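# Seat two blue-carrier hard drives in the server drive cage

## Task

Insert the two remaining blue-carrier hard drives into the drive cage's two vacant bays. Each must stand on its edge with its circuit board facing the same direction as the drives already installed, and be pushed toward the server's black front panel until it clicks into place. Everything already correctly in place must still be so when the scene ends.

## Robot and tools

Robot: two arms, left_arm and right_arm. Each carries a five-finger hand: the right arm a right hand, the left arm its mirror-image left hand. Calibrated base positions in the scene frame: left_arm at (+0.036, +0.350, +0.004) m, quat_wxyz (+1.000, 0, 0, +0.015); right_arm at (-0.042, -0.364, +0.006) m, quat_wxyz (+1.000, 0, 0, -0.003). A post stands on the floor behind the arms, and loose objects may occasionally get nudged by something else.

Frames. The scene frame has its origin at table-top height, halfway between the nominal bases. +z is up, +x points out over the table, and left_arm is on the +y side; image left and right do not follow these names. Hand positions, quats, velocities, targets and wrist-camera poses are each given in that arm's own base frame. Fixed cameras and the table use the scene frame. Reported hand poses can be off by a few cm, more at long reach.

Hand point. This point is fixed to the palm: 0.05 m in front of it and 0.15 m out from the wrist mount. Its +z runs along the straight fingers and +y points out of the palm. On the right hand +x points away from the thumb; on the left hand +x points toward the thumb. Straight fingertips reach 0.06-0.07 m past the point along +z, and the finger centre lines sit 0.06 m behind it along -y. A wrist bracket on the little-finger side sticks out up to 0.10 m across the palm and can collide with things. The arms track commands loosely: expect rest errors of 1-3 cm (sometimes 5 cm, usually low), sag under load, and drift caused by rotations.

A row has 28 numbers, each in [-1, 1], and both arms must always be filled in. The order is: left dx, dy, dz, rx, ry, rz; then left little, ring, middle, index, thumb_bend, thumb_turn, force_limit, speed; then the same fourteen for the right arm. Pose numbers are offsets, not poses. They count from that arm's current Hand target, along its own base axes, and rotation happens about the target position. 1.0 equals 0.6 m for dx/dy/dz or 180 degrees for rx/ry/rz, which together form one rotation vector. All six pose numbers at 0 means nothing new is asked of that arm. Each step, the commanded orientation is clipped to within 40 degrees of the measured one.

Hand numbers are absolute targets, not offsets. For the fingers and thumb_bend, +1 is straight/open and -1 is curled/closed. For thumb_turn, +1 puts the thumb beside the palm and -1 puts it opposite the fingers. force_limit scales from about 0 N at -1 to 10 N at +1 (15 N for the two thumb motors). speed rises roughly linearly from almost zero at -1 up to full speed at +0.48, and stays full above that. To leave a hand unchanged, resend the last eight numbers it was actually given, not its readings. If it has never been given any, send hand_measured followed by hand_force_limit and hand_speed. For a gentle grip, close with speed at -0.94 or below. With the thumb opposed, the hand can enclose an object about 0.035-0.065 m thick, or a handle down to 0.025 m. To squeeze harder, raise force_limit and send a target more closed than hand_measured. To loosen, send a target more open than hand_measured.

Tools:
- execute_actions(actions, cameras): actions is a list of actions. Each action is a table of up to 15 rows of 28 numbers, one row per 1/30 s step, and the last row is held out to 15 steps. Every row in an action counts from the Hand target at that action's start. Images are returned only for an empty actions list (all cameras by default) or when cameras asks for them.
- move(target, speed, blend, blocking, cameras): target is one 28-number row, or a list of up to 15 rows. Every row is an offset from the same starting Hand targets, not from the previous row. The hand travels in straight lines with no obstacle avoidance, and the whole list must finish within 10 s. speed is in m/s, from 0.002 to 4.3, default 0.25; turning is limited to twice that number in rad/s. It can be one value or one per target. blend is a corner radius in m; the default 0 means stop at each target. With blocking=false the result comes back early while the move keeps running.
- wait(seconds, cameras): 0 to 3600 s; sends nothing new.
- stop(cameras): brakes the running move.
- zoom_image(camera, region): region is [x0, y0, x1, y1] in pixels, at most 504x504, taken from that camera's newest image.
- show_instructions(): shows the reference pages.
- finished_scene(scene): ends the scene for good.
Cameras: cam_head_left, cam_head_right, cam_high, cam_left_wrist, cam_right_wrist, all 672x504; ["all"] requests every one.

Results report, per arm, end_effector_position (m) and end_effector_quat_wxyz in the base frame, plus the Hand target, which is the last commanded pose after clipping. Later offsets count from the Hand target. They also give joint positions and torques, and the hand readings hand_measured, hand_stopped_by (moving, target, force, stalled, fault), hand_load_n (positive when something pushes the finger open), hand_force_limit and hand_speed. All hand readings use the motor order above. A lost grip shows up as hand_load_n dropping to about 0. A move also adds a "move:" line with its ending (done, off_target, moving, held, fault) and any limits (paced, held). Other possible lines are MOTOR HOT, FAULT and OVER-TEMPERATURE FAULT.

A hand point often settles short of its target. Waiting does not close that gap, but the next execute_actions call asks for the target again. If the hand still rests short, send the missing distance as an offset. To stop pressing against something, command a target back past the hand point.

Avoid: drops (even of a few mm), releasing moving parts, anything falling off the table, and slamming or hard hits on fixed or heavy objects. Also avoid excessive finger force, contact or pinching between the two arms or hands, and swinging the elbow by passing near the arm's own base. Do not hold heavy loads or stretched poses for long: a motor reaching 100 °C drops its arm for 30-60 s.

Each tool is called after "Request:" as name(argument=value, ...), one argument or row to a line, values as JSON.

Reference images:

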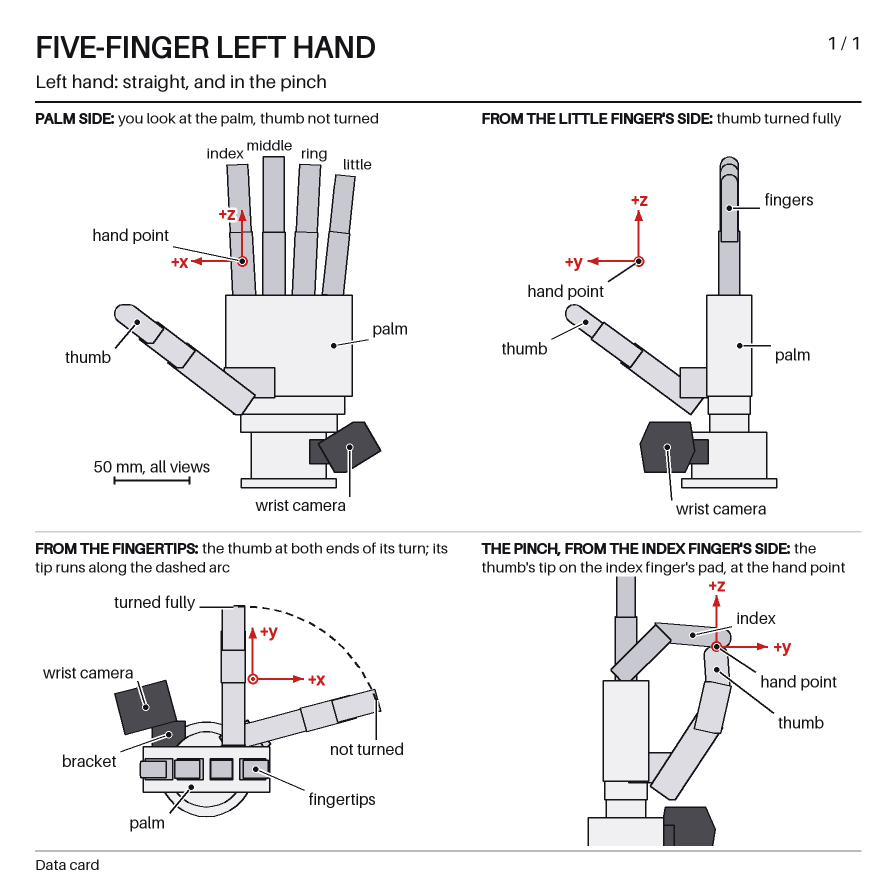

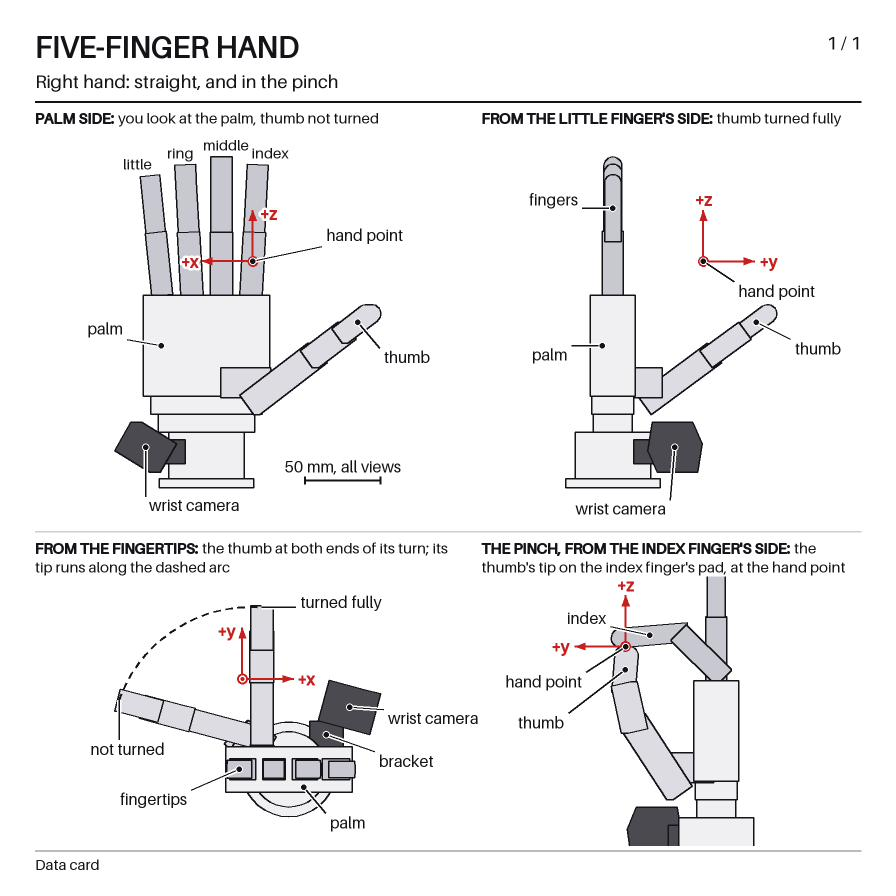

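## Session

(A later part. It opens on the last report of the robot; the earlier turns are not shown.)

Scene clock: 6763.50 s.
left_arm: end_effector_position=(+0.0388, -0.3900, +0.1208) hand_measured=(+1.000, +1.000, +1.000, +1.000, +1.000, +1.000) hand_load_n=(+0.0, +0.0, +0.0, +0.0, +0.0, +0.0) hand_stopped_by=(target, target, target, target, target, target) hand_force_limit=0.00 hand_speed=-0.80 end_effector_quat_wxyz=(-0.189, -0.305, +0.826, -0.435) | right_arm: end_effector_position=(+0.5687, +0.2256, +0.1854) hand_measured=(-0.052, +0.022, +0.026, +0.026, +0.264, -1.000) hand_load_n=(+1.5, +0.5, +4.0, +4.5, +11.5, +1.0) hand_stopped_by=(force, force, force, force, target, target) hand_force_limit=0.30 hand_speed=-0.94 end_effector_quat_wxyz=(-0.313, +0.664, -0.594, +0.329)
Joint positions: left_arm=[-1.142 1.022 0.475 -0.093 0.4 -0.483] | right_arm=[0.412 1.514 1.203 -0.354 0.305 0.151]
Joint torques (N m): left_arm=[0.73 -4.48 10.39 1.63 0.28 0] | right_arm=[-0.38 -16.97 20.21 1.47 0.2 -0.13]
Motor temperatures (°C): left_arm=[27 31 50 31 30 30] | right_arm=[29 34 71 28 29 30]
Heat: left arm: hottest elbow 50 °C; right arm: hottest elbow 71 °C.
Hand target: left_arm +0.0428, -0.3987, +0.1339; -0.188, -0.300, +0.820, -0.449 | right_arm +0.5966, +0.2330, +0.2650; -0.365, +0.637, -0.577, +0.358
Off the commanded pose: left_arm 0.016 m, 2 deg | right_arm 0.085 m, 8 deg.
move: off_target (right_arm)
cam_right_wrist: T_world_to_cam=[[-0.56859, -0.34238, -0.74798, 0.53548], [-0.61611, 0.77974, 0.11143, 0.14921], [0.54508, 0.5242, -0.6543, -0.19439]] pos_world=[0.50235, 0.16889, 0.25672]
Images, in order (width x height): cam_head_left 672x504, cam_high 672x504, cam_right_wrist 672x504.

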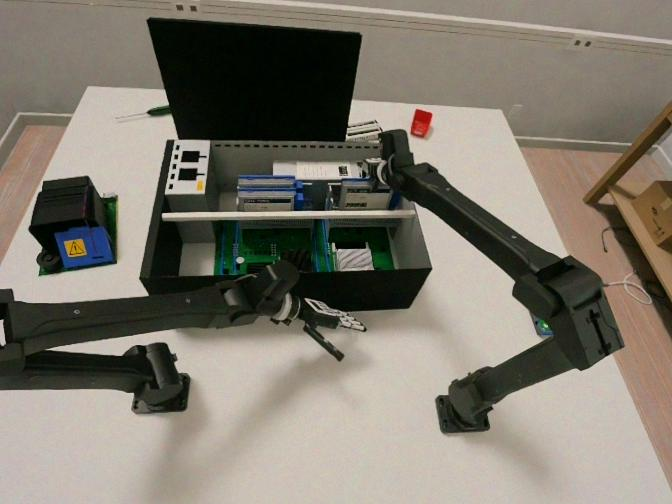

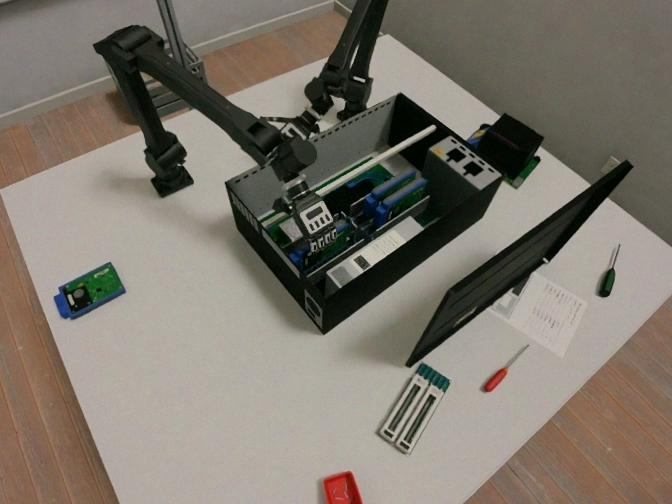

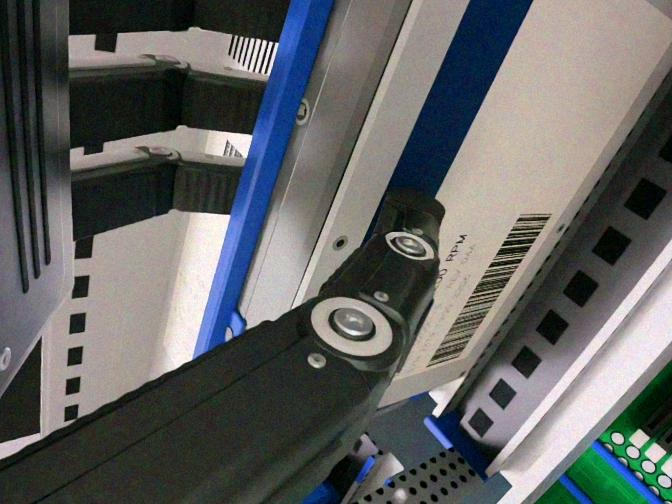

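Request:
move(
  target=[0,0,0,0,0,0,1,1,1,1,1,1,0,-0.8, 0.01,0,0.08,0,-0.01,0,-0.2,-0.2,-0.4,-0.4,0.26,-1,0.3,-0.94],
  speed=0.05,
  cameras=["cam_high","cam_right_wrist","cam_head_left"],
)

Request:
zoom_image(
  camera="cam_right_wrist",
  region=[472, 104, 672, 304],
)

Request:
zoom_image(
  camera="cam_right_wrist",
  region=[432, 284, 672, 504],
)

Request:
zoom_image(
  camera="cam_high",
  region=[290, 180, 390, 280],
)

Scene clock: 6773.40 s.
left_arm: end_effector_position=(+0.0388, -0.3900, +0.1208) hand_measured=(+1.000, +1.000, +1.000, +1.000, +1.000, +1.000) hand_load_n=(+0.0, +0.0, +0.0, +0.0, +0.0, -0.5) hand_stopped_by=(target, target, target, target, target, target) hand_force_limit=0.00 hand_speed=-0.80 end_effector_quat_wxyz=(-0.189, -0.305, +0.826, -0.435) | right_arm: end_effector_position=(+0.5691, +0.2242, +0.2127) hand_measured=(-0.052, +0.022, +0.026, +0.026, +0.264, -1.000) hand_load_n=(+2.0, +0.0, +4.0, +4.5, +11.0, +1.5) hand_stopped_by=(force, force, force, force, target, target) hand_force_limit=0.30 hand_speed=-0.94 end_effector_quat_wxyz=(-0.306, +0.671, -0.589, +0.330)
Joint positions: left_arm=[-1.142 1.022 0.475 -0.093 0.4 -0.483] | right_arm=[0.411 1.499 1.267 -0.442 0.306 0.133]
Joint torques (N m): left_arm=[0.73 -4.42 10.39 1.63 0.28 0.01] | right_arm=[-0.26 -18.26 22.64 1.84 0.33 -0.07]
Motor temperatures (°C): left_arm=[27 31 50 31 30 30] | right_arm=[29 35 72 28 29 30]
Heat: left arm: hottest elbow 50 °C; right arm: hottest elbow 72 °C.
Hand target: left_arm +0.0428, -0.3987, +0.1339; -0.188, -0.300, +0.820, -0.449 | right_arm +0.6027, +0.2328, +0.3130; -0.374, +0.631, -0.571, +0.368
Off the commanded pose: left_arm 0.016 m, 2 deg | right_arm 0.106 m, 10 deg.
move: off_target (right_arm)
cam_right_wrist: T_world_to_cam=[[-0.5718, -0.3609, -0.73675, 0.55925], [-0.62226, 0.77603, 0.1028, 0.1537], [0.53465, 0.51723, -0.6683, -0.16556]] pos_world=[0.50394, 0.16819, 0.28559]
Images, in order (width x height): cam_head_left 672x504, cam_high 672x504, cam_right_wrist 672x504.

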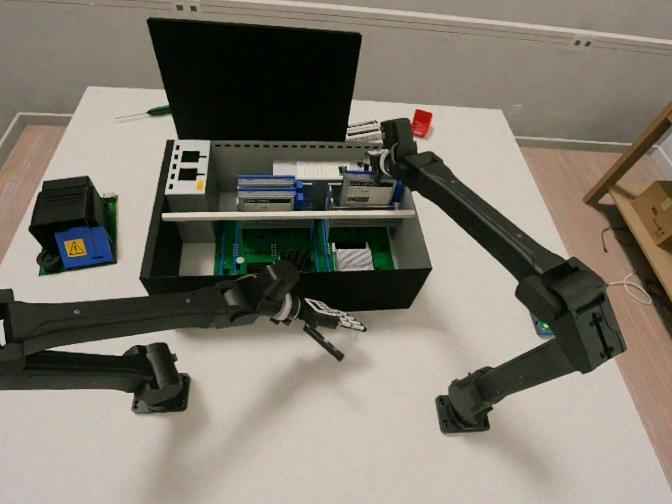

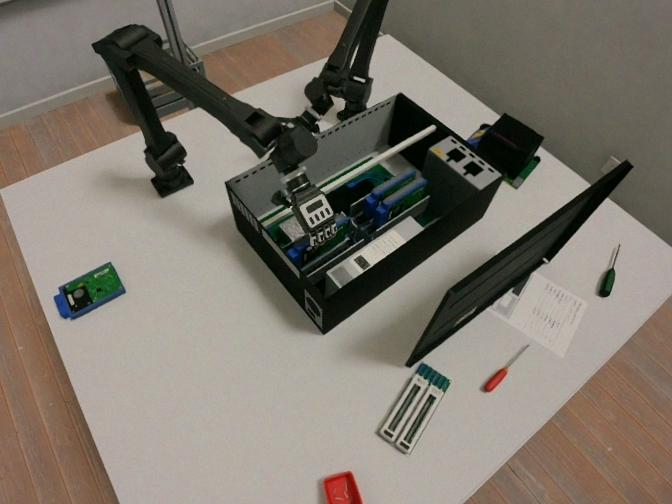

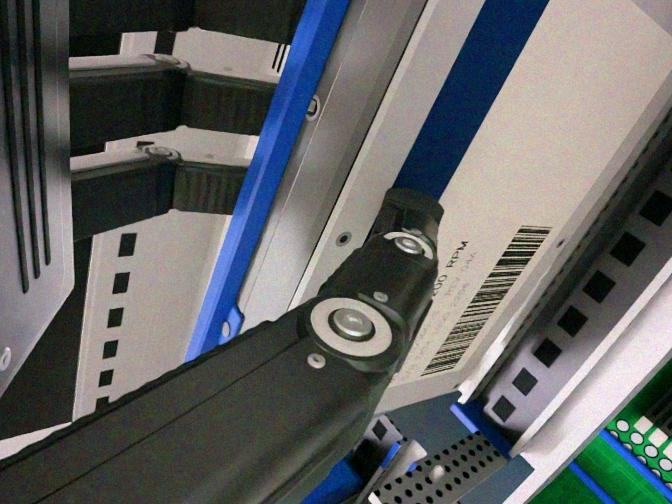

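Scaled by 2.520 from the camera's image (finer frame: 960x720).

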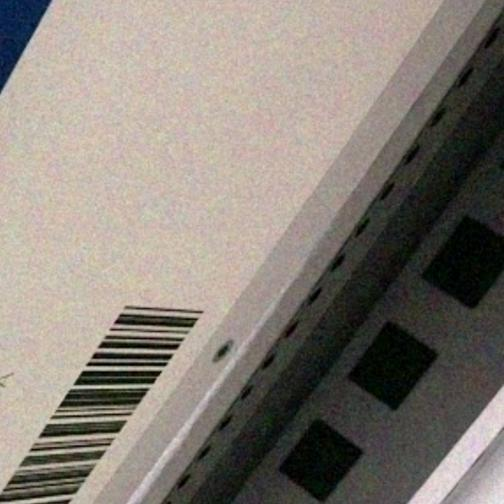

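Scaled by 2.100 from the camera's image (finer frame: 960x720).

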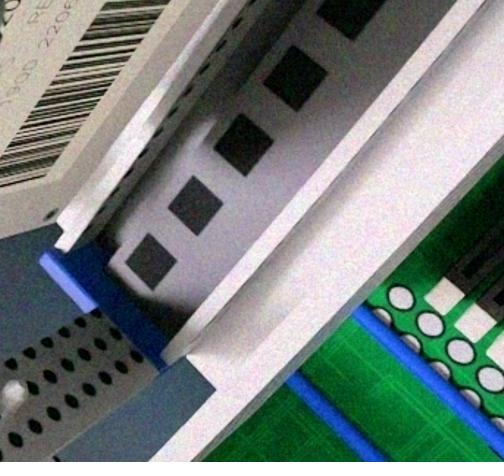

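Scaled by 5.040 from the camera's image (finer frame: 960x720).

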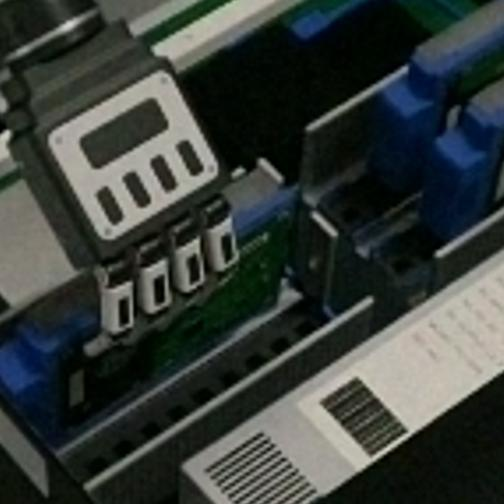

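Request:
zoom_image(
  camera="cam_right_wrist",
  region=[430, 330, 530, 430],
)

Request:
zoom_image(
  camera="cam_right_wrist",
  region=[572, 100, 672, 200],
)

Request:
zoom_image(
  camera="cam_right_wrist",
  region=[280, 0, 480, 300],
)

Scaled by 5.040 from the camera's image (finer frame: 960x720).

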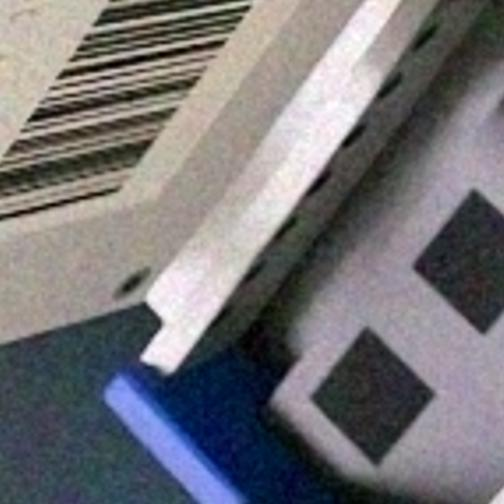

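Scaled by 5.040 from the camera's image (finer frame: 960x720).

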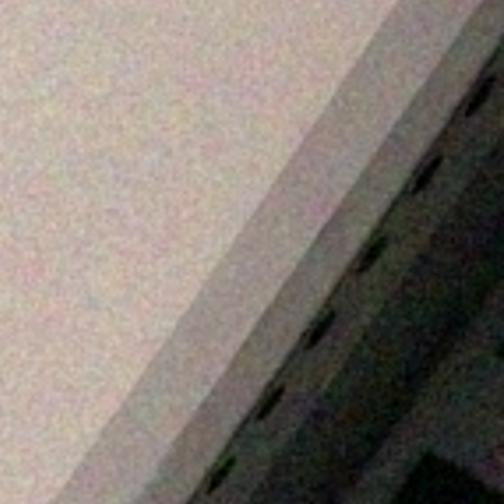

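Scaled by 1.680 from the camera's image (finer frame: 960x720).

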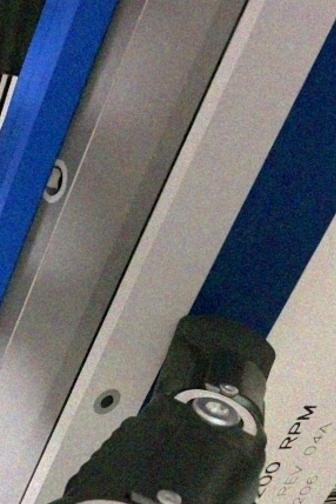

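Request:
move(
  target=[0,0,0,0,0,0,1,1,1,1,1,1,0,-0.8, -0.0125,0.003,-0.09,-0.0253,-0.0163,0.0042,-0.2,-0.2,-0.4,-0.4,0.26,-1,0.3,-0.94],
  speed=0.05,
  cameras=["cam_high","cam_right_wrist","cam_head_left"],
)

Request:
zoom_image(
  camera="cam_right_wrist",
  region=[430, 300, 580, 450],
)

Request:
zoom_image(
  camera="cam_right_wrist",
  region=[542, 90, 672, 220],
)

Request:
zoom_image(
  camera="cam_head_left",
  region=[320, 140, 400, 220],
)

Scene clock: 6966.03 s.
left_arm: end_effector_position=(+0.0388, -0.3900, +0.1208) hand_measured=(+1.000, +1.000, +1.000, +1.000, +1.000, +1.000) hand_load_n=(+0.5, +0.0, +0.0, +0.0, +0.0, +0.0) hand_stopped_by=(target, target, target, target, target, target) hand_force_limit=0.00 hand_speed=-0.80 end_effector_quat_wxyz=(-0.189, -0.305, +0.826, -0.435) | right_arm: end_effector_position=(+0.5842, +0.2267, +0.2149) hand_measured=(-0.052, +0.022, +0.026, +0.026, +0.264, -1.000) hand_load_n=(+2.0, +0.0, +3.0, +5.0, +10.5, +2.0) hand_stopped_by=(force, force, force, force, target, target) hand_force_limit=0.30 hand_speed=-0.94 end_effector_quat_wxyz=(-0.327, +0.661, -0.557, +0.380)
Joint positions: left_arm=[-1.142 1.022 0.475 -0.093 0.4 -0.483] | right_arm=[0.429 1.499 1.217 -0.276 0.361 0.058]
Joint torques (N m): left_arm=[0.73 -4.48 10.39 1.63 0.28 0.01] | right_arm=[1.49 -16.56 14.06 3.06 0.46 -0.19]
Motor temperatures (°C): left_arm=[27 31 50 31 30 30] | right_arm=[29 36 92 28 29 30]
Heat: left arm: hottest elbow 50 °C; right arm: hottest elbow 92 °C. Fold the right arm in close to its base, or ease its load, before you think long.
Hand target: left_arm +0.0428, -0.3987, +0.1339; -0.188, -0.300, +0.820, -0.449 | right_arm +0.5951, +0.2347, +0.2588; -0.365, +0.640, -0.542, +0.404
Off the commanded pose: left_arm 0.016 m, 2 deg | right_arm 0.046 m, 6 deg.
MOTOR HOT: joint 3 (elbow) of the right arm now reports 92 °C; the controller stops that arm at 100 °C. To cool a motor, set the load down, stop pushing, or move to a pose that needs little force.
move: off_target (right_arm)
cam_right_wrist: T_world_to_cam=[[-0.47567, -0.40288, -0.78194, 0.53353], [-0.63854, 0.76955, -0.00807, 0.19569], [0.60499, 0.49546, -0.6233, -0.21924]] pos_world=[0.51138, 0.17298, 0.28211]
Images, in order (width x height): cam_head_left 672x504, cam_high 672x504, cam_right_wrist 672x504.

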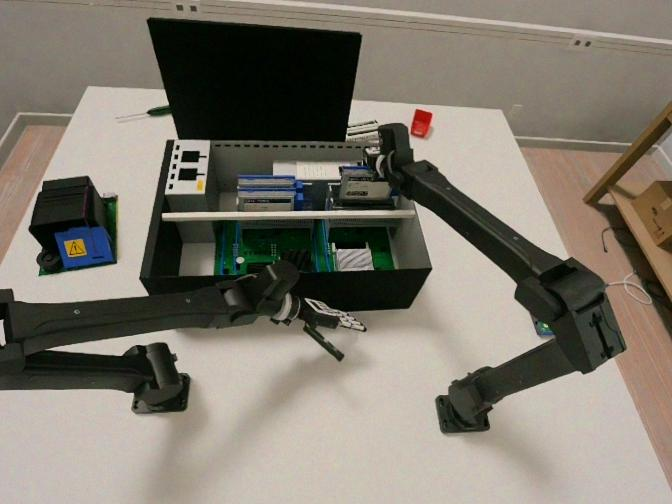

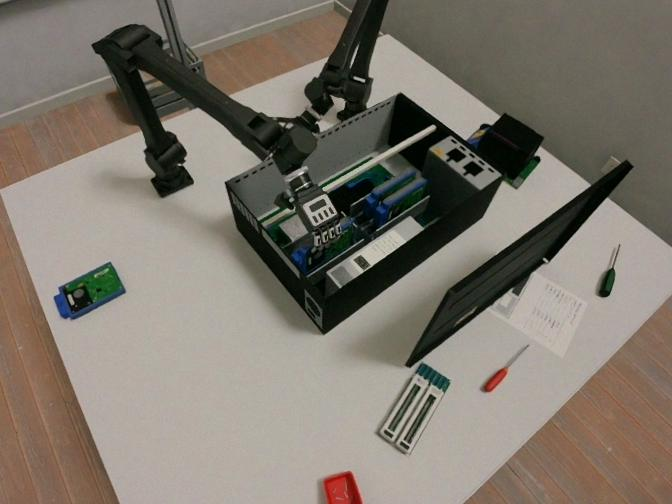

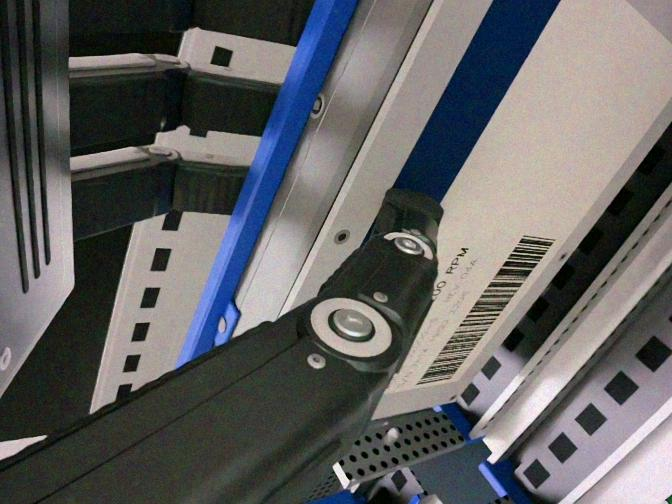

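Scaled by 3.360 from the camera's image (finer frame: 960x720).

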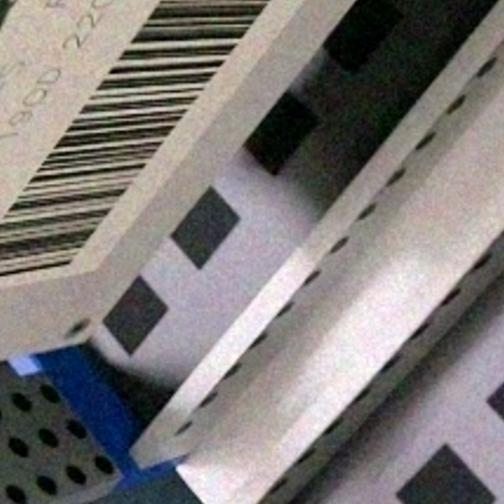

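Scaled by 3.877 from the camera's image (finer frame: 960x720).

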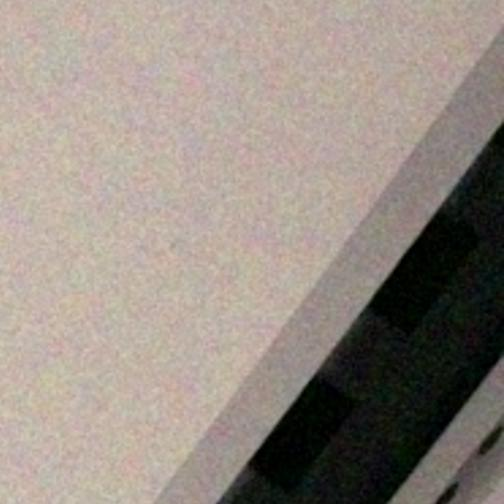

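Scaled by 6.300 from the camera's image (finer frame: 960x720).

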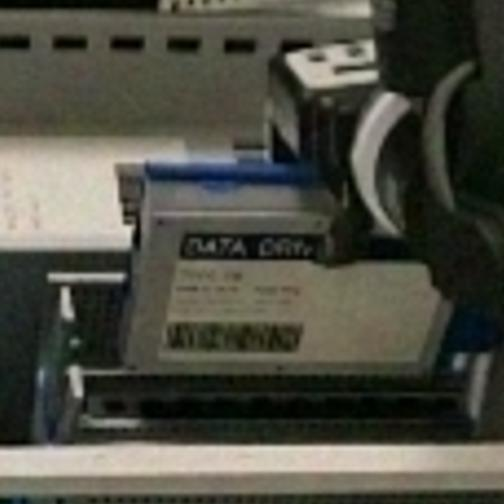

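Request:
move(
  target=[0,0,0,0,0,0,1,1,1,1,1,1,0,-0.8, -0.004,0.002,-0.045,0,0,0,-0.2,-0.2,-0.4,-0.4,0.26,-1,0.3,-0.94],
  speed=0.05,
  cameras=["cam_right_wrist","cam_head_left"],
)

Request:
zoom_image(
  camera="cam_right_wrist",
  region=[430, 300, 580, 450],
)

Request:
zoom_image(
  camera="cam_right_wrist",
  region=[542, 90, 672, 220],
)

Scene clock: 6979.70 s.
left_arm: end_effector_position=(+0.0388, -0.3900, +0.1208) hand_measured=(+1.000, +1.000, +1.000, +1.000, +1.000, +1.000) hand_load_n=(+0.0, +0.0, -0.5, +0.0, +0.0, +0.0) hand_stopped_by=(target, target, target, target, target, target) hand_force_limit=0.00 hand_speed=-0.80 end_effector_quat_wxyz=(-0.189, -0.305, +0.826, -0.435) | right_arm: end_effector_position=(+0.5805, +0.2269, +0.1894) hand_measured=(-0.052, +0.022, +0.026, +0.026, +0.264, -1.000) hand_load_n=(+2.0, +0.0, +3.0, +4.5, +10.5, +2.0) hand_stopped_by=(force, force, force, force, target, target) hand_force_limit=0.30 hand_speed=-0.94 end_effector_quat_wxyz=(-0.328, +0.662, -0.556, +0.381)
Joint positions: left_arm=[-1.142 1.022 0.475 -0.093 0.4 -0.483] | right_arm=[0.433 1.512 1.159 -0.205 0.365 0.057]
Joint torques (N m): left_arm=[0.67 -4.48 10.39 1.65 0.28 0.01] | right_arm=[1.32 -15.97 14.09 3.22 0.46 -0.19]
Motor temperatures (°C): left_arm=[27 31 50 31 30 30] | right_arm=[29 36 86 28 29 30]
Heat: left arm: hottest elbow 50 °C; right arm: hottest elbow 86 °C. Fold the right arm in close to its base, or ease its load, before you think long.
Hand target: left_arm +0.0428, -0.3987, +0.1339; -0.188, -0.300, +0.820, -0.449 | right_arm +0.5927, +0.2358, +0.2317; -0.365, +0.640, -0.542, +0.403
Off the commanded pose: left_arm 0.016 m, 2 deg | right_arm 0.045 m, 6 deg.
MOTOR HOT: still on. Joint 3 (elbow) of the right arm now reports 86 °C.
move: off_target (right_arm)
cam_right_wrist: T_world_to_cam=[[-0.47373, -0.4049, -0.78207, 0.51123], [-0.63952, 0.7687, -0.0106, 0.19426], [0.60547, 0.49513, -0.62309, -0.2333]] pos_world=[0.50767, 0.17318, 0.25651]
Images, in order (width x height): cam_head_left 672x504, cam_right_wrist 672x504.

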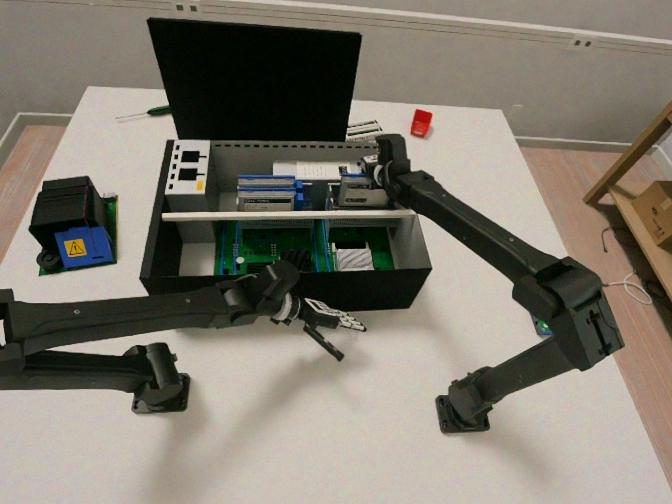

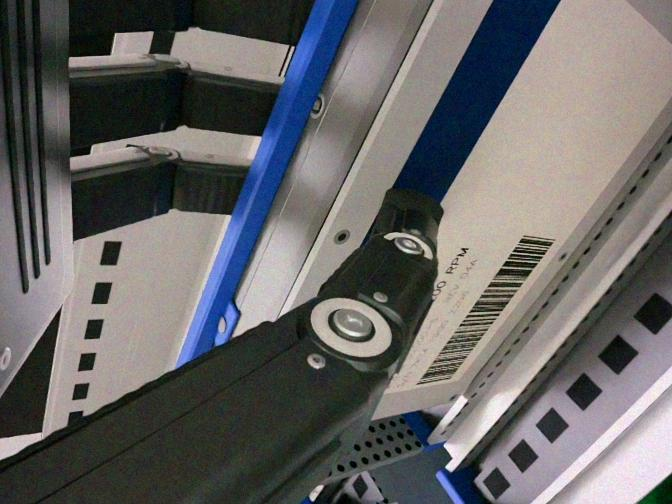

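Scaled by 3.360 from the camera's image (finer frame: 960x720).

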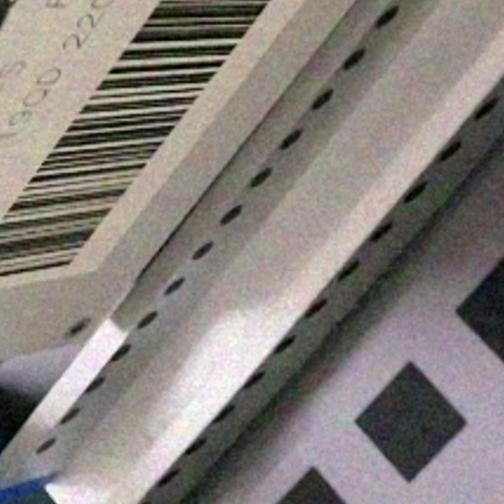

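Scaled by 3.877 from the camera's image (finer frame: 960x720).

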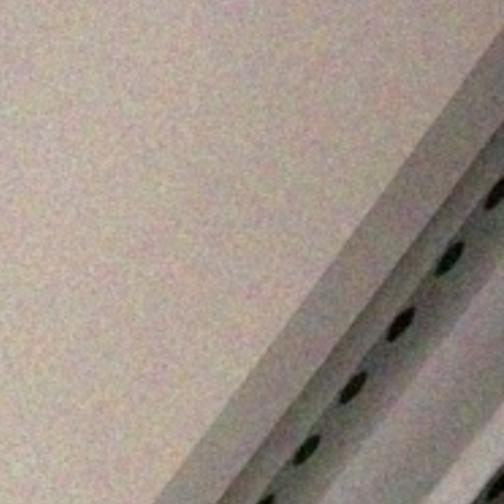

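Request:
move(
  target=[0,0,0,0,0,0,1,1,1,1,1,1,0,-0.8, 0.006,0,-0.004,0,0,0,-0.2,-0.2,-0.4,-0.4,0.26,-1,0.3,-0.94],
  speed=0.03,
  cameras=["cam_right_wrist","cam_head_left"],
)

Request:
zoom_image(
  camera="cam_right_wrist",
  region=[430, 300, 580, 450],
)

Request:
zoom_image(
  camera="cam_right_wrist",
  region=[542, 90, 672, 220],
)

Scene clock: 7043.23 s.
left_arm: end_effector_position=(+0.0388, -0.3900, +0.1208) hand_measured=(+1.000, +1.000, +1.000, +1.000, +1.000, +1.000) hand_load_n=(+0.0, +0.0, +0.0, +0.0, +0.0, -0.5) hand_stopped_by=(target, target, target, target, target, target) hand_force_limit=0.00 hand_speed=-0.80 end_effector_quat_wxyz=(-0.189, -0.305, +0.826, -0.435) | right_arm: end_effector_position=(+0.5819, +0.2275, +0.1874) hand_measured=(-0.052, +0.022, +0.026, +0.026, +0.264, -1.000) hand_load_n=(+1.5, +0.5, +3.5, +5.0, +11.0, +2.0) hand_stopped_by=(force, force, force, force, target, target) hand_force_limit=0.30 hand_speed=-0.94 end_effector_quat_wxyz=(-0.328, +0.661, -0.556, +0.382)
Joint positions: left_arm=[-1.142 1.022 0.475 -0.093 0.4 -0.483] | right_arm=[0.433 1.517 1.159 -0.198 0.365 0.057]
Joint torques (N m): left_arm=[0.73 -4.48 10.37 1.65 0.27 0.01] | right_arm=[1.38 -15.21 14.34 3.06 0.33 -0.16]
Motor temperatures (°C): left_arm=[27 31 50 31 30 30] | right_arm=[29 37 75 29 29 30]
Heat: left arm: hottest elbow 50 °C; right arm: hottest elbow 75 °C.
Hand target: left_arm +0.0428, -0.3987, +0.1339; -0.188, -0.300, +0.820, -0.449 | right_arm +0.5963, +0.2358, +0.2295; -0.365, +0.640, -0.542, +0.404
Off the commanded pose: left_arm 0.016 m, 2 deg | right_arm 0.045 m, 6 deg.
MOTOR HOT: cleared for the motors of the right arm.
move: off_target (right_arm)
cam_right_wrist: T_world_to_cam=[[-0.4729, -0.40484, -0.78261, 0.51015], [-0.63964, 0.76859, -0.01108, 0.19481], [0.60599, 0.49535, -0.62242, -0.23617]] pos_world=[0.50897, 0.17378, 0.25441]
Images, in order (width x height): cam_head_left 672x504, cam_right_wrist 672x504.

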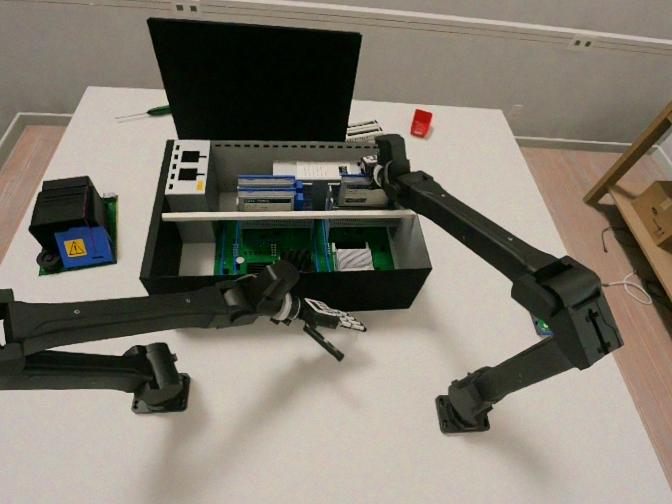

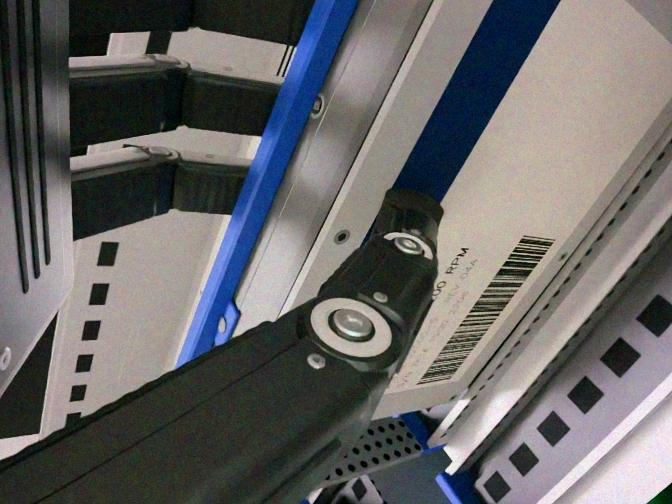

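Scaled by 3.360 from the camera's image (finer frame: 960x720).

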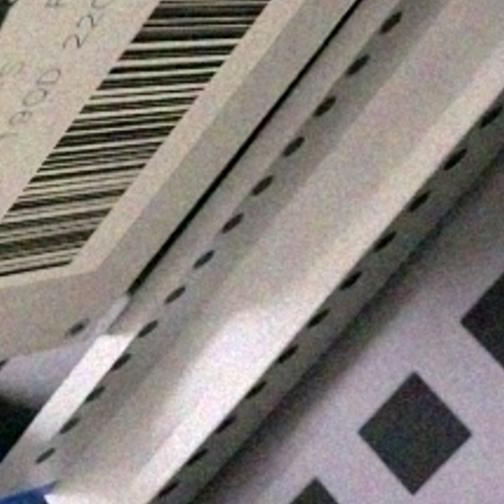

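Scaled by 3.877 from the camera's image (finer frame: 960x720).

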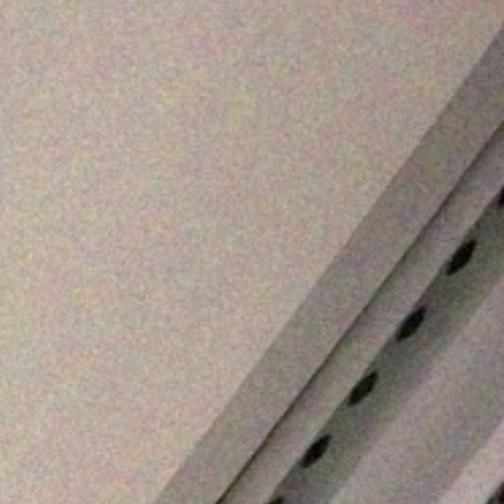

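Request:
move(
  target=[0,0,0,0,0,0,1,1,1,1,1,1,0,-0.8, 0.005,0,-0.008,0,0,0.003,-0.2,-0.2,-0.4,-0.4,0.26,-1,0.3,-0.94],
  speed=0.03,
  cameras=["cam_right_wrist"],
)

Request:
zoom_image(
  camera="cam_right_wrist",
  region=[430, 300, 580, 450],
)

Request:
zoom_image(
  camera="cam_right_wrist",
  region=[542, 90, 672, 220],
)

Scene clock: 7053.27 s.
left_arm: end_effector_position=(+0.0388, -0.3900, +0.1208) hand_measured=(+1.000, +1.000, +1.000, +1.000, +1.000, +1.000) hand_load_n=(+0.0, +0.0, +0.0, +0.0, +0.0, +0.0) hand_stopped_by=(target, target, target, target, target, target) hand_force_limit=0.00 hand_speed=-0.80 end_effector_quat_wxyz=(-0.189, -0.305, +0.826, -0.435) | right_arm: end_effector_position=(+0.5843, +0.2301, +0.1831) hand_measured=(-0.052, +0.022, +0.026, +0.026, +0.264, -1.000) hand_load_n=(+1.5, +0.0, +3.5, +5.0, +10.5, +2.0) hand_stopped_by=(force, force, force, force, target, target) hand_force_limit=0.30 hand_speed=-0.94 end_effector_quat_wxyz=(-0.330, +0.664, -0.553, +0.380)
Joint positions: left_arm=[-1.142 1.022 0.475 -0.093 0.4 -0.483] | right_arm=[0.433 1.528 1.159 -0.185 0.356 0.05]
Joint torques (N m): left_arm=[0.73 -4.48 10.39 1.63 0.28 0.01] | right_arm=[0.73 -15.27 14.26 3.08 0.22 -0.18]
Motor temperatures (°C): left_arm=[27 31 50 31 30 30] | right_arm=[29 37 74 29 29 30]
Heat: left arm: hottest elbow 50 °C; right arm: hottest elbow 74 °C.
Hand target: left_arm +0.0428, -0.3987, +0.1339; -0.188, -0.300, +0.820, -0.449 | right_arm +0.5993, +0.2359, +0.2246; -0.367, +0.642, -0.539, +0.402
Off the commanded pose: left_arm 0.016 m, 2 deg | right_arm 0.045 m, 6 deg.
move: off_target (right_arm)
cam_right_wrist: T_world_to_cam=[[-0.46834, -0.41023, -0.78254, 0.50747], [-0.6478, 0.76172, -0.01163, 0.20074], [0.60085, 0.50148, -0.62249, -0.23991]] pos_world=[0.51186, 0.17559, 0.25011]

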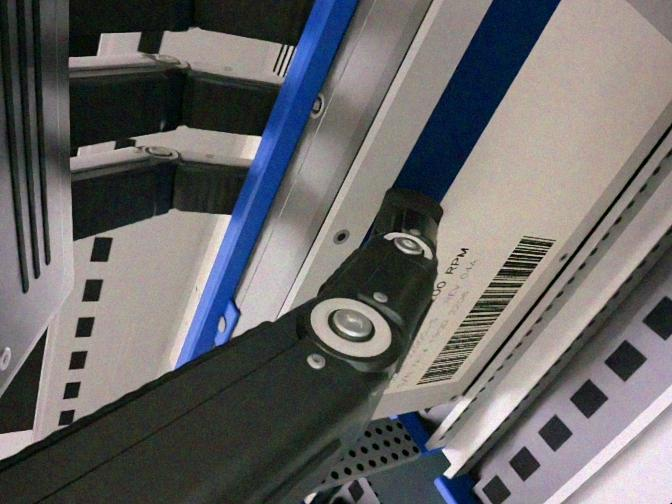

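Scaled by 3.360 from the camera's image (finer frame: 960x720).

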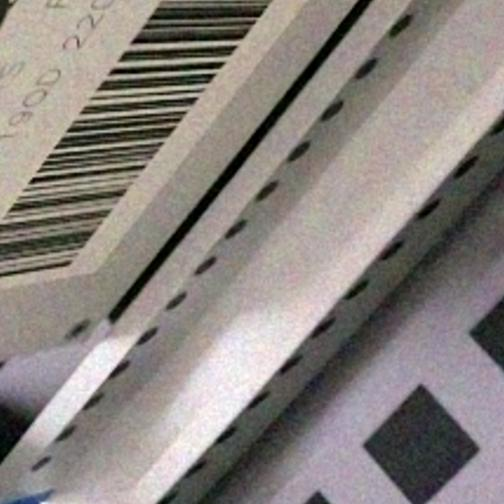

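Scaled by 3.877 from the camera's image (finer frame: 960x720).

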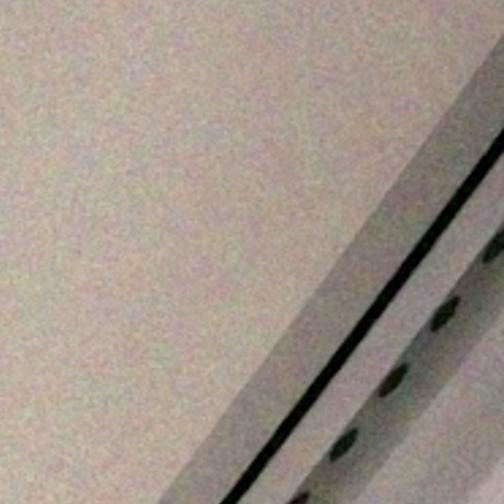

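Request:
move(
  target=[0,0,0,0,0,0,1,1,1,1,1,1,0,-0.8, -0.001,0,-0.012,0,0,0,-0.2,-0.2,-0.4,-0.4,0.26,-1,0.3,-0.94],
  speed=0.03,
  cameras=["cam_right_wrist"],
)

Request:
zoom_image(
  camera="cam_right_wrist",
  region=[430, 300, 580, 450],
)

Request:
zoom_image(
  camera="cam_right_wrist",
  region=[542, 90, 672, 220],
)

Scene clock: 7063.67 s.
left_arm: end_effector_position=(+0.0388, -0.3900, +0.1208) hand_measured=(+1.000, +1.000, +1.000, +1.000, +1.000, +1.000) hand_load_n=(+0.0, +0.0, -0.5, +0.0, +0.0, +0.0) hand_stopped_by=(target, target, target, target, target, target) hand_force_limit=0.00 hand_speed=-0.80 end_effector_quat_wxyz=(-0.189, -0.305, +0.826, -0.435) | right_arm: end_effector_position=(+0.5852, +0.2303, +0.1814) hand_measured=(-0.052, +0.022, +0.026, +0.026, +0.264, -1.000) hand_load_n=(+2.0, +0.0, +3.0, +5.0, +10.5, +2.0) hand_stopped_by=(force, force, force, force, target, target) hand_force_limit=0.30 hand_speed=-0.94 end_effector_quat_wxyz=(-0.333, +0.663, -0.551, +0.382)
Joint positions: left_arm=[-1.142 1.022 0.475 -0.093 0.4 -0.483] | right_arm=[0.433 1.53 1.151 -0.165 0.356 0.048]
Joint torques (N m): left_arm=[0.67 -4.48 10.4 1.65 0.28 0.01] | right_arm=[0.62 -15.97 13.45 3.26 0.17 -0.18]
Motor temperatures (°C): left_arm=[27 31 50 31 30 30] | right_arm=[29 37 73 29 29 30]
Heat: left arm: hottest elbow 50 °C; right arm: hottest elbow 73 °C.
Hand target: left_arm +0.0428, -0.3987, +0.1339; -0.188, -0.300, +0.820, -0.449 | right_arm +0.5988, +0.2359, +0.2174; -0.367, +0.642, -0.539, +0.402
Off the commanded pose: left_arm 0.016 m, 2 deg | right_arm 0.039 m, 5 deg.
move: off_target (right_arm)
cam_right_wrist: T_world_to_cam=[[-0.46071, -0.40943, -0.78747, 0.50297], [-0.64867, 0.7609, -0.01611, 0.20266], [0.60578, 0.50339, -0.61614, -0.24625]] pos_world=[0.51236, 0.17569, 0.24762]

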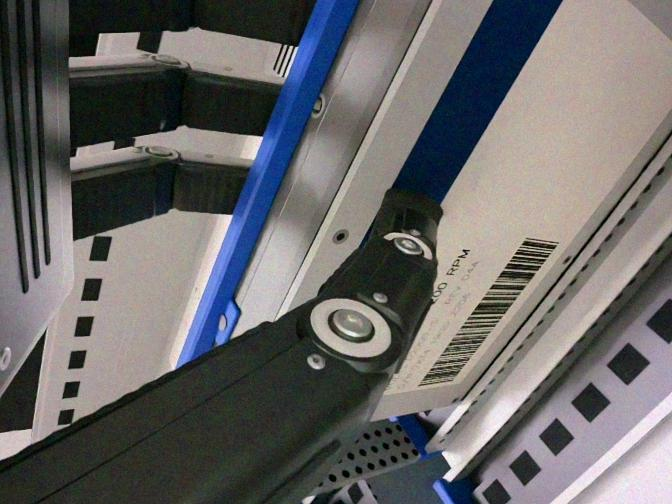

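Scaled by 3.360 from the camera's image (finer frame: 960x720).

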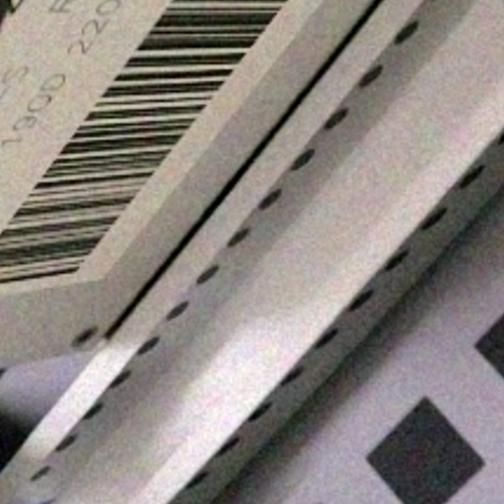

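Scaled by 3.877 from the camera's image (finer frame: 960x720).

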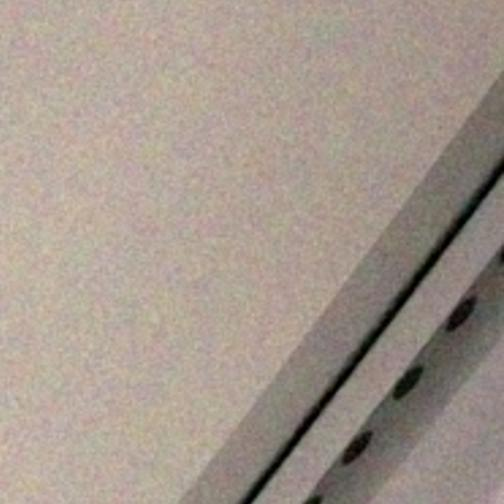

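Request:
move(
  target=[0,0,0,0,0,0,1,1,1,1,1,1,0,-0.8, 0.001,0,-0.014,0,0.002,0,-0.2,-0.2,-0.4,-0.4,0.26,-1,0.3,-0.94],
  speed=0.03,
  cameras=["cam_right_wrist","cam_head_left"],
)

Request:
zoom_image(
  camera="cam_right_wrist",
  region=[430, 300, 580, 450],
)

Request:
zoom_image(
  camera="cam_right_wrist",
  region=[542, 90, 672, 220],
)

Request:
zoom_image(
  camera="cam_head_left",
  region=[320, 140, 400, 220],
)

Scene clock: 7084.63 s.
left_arm: end_effector_position=(+0.0388, -0.3900, +0.1208) hand_measured=(+1.000, +1.000, +1.000, +1.000, +1.000, +1.000) hand_load_n=(+0.0, +0.0, +0.0, +0.0, -0.5, +0.0) hand_stopped_by=(target, target, target, target, target, target) hand_force_limit=0.00 hand_speed=-0.80 end_effector_quat_wxyz=(-0.189, -0.305, +0.826, -0.435) | right_arm: end_effector_position=(+0.5871, +0.2314, +0.1809) hand_measured=(-0.052, +0.022, +0.026, +0.026, +0.264, -1.000) hand_load_n=(+3.0, +0.0, +3.0, +5.5, +10.0, +2.0) hand_stopped_by=(force, force, force, force, target, target) hand_force_limit=0.30 hand_speed=-0.94 end_effector_quat_wxyz=(-0.337, +0.661, -0.550, +0.384)
Joint positions: left_arm=[-1.142 1.022 0.475 -0.093 0.4 -0.483] | right_arm=[0.433 1.533 1.149 -0.152 0.355 0.046]
Joint torques (N m): left_arm=[0.67 -4.48 10.39 1.65 0.27 0.01] | right_arm=[0.56 -15.21 13.04 3.03 0.08 -0.13]
Motor temperatures (°C): left_arm=[27 31 50 31 30 30] | right_arm=[29 38 68 29 29 30]
Heat: left arm: hottest elbow 50 °C; right arm: hottest elbow 68 °C.
Hand target: left_arm +0.0428, -0.3987, +0.1339; -0.188, -0.300, +0.820, -0.449 | right_arm +0.5993, +0.2359, +0.2092; -0.366, +0.644, -0.540, +0.400
Off the commanded pose: left_arm 0.016 m, 2 deg | right_arm 0.031 m, 4 deg.
move: off_target (right_arm)
cam_right_wrist: T_world_to_cam=[[-0.45428, -0.40767, -0.79211, 0.50058], [-0.6497, 0.75997, -0.01852, 0.2043], [0.60953, 0.50622, -0.6101, -0.25204]] pos_world=[0.51376, 0.17639, 0.24653]
Images, in order (width x height): cam_head_left 672x504, cam_right_wrist 672x504.

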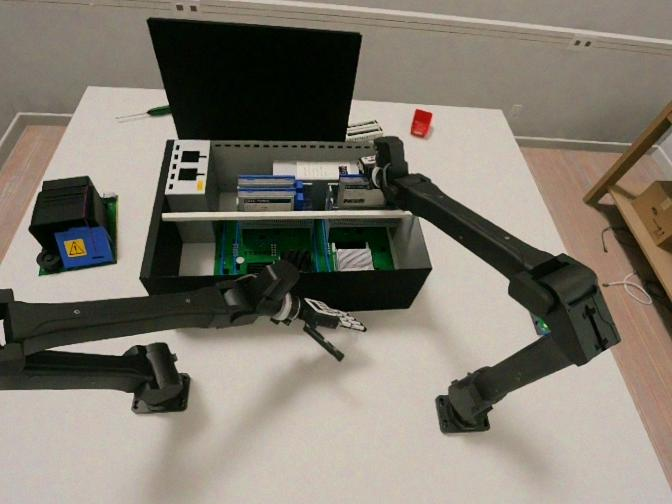

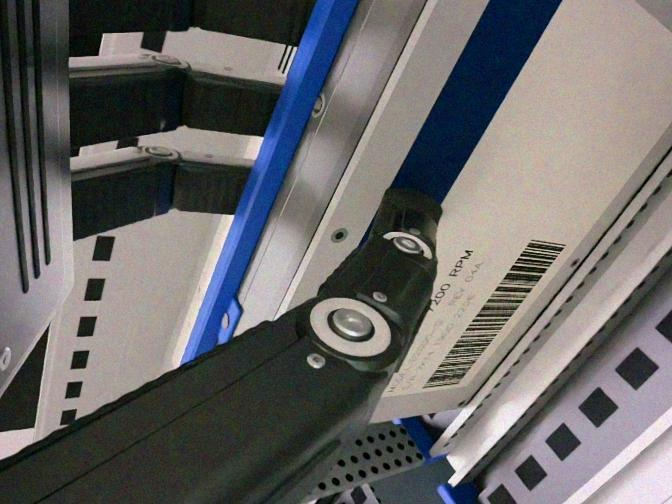

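Scaled by 3.360 from the camera's image (finer frame: 960x720).

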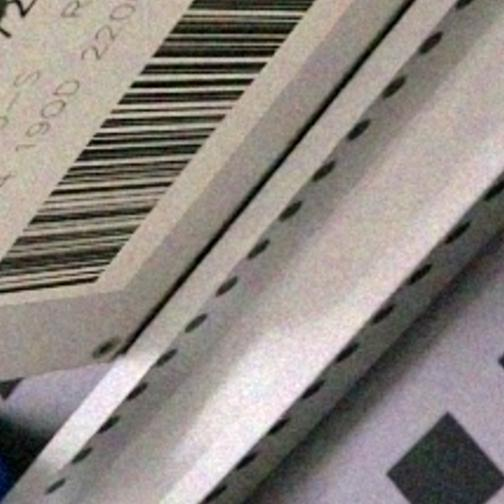

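Scaled by 3.877 from the camera's image (finer frame: 960x720).

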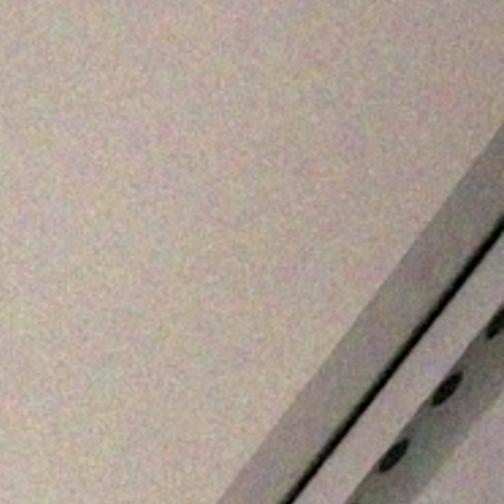

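Scaled by 6.300 from the camera's image (finer frame: 960x720).

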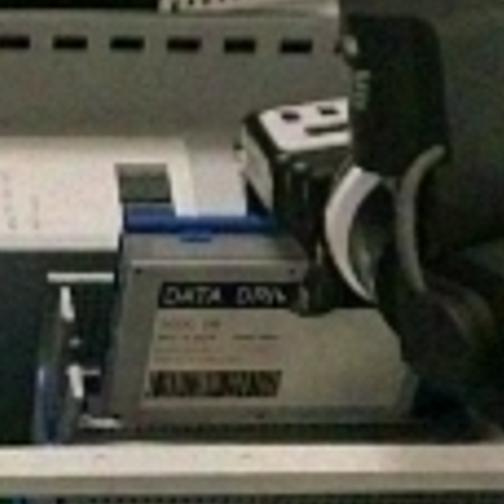

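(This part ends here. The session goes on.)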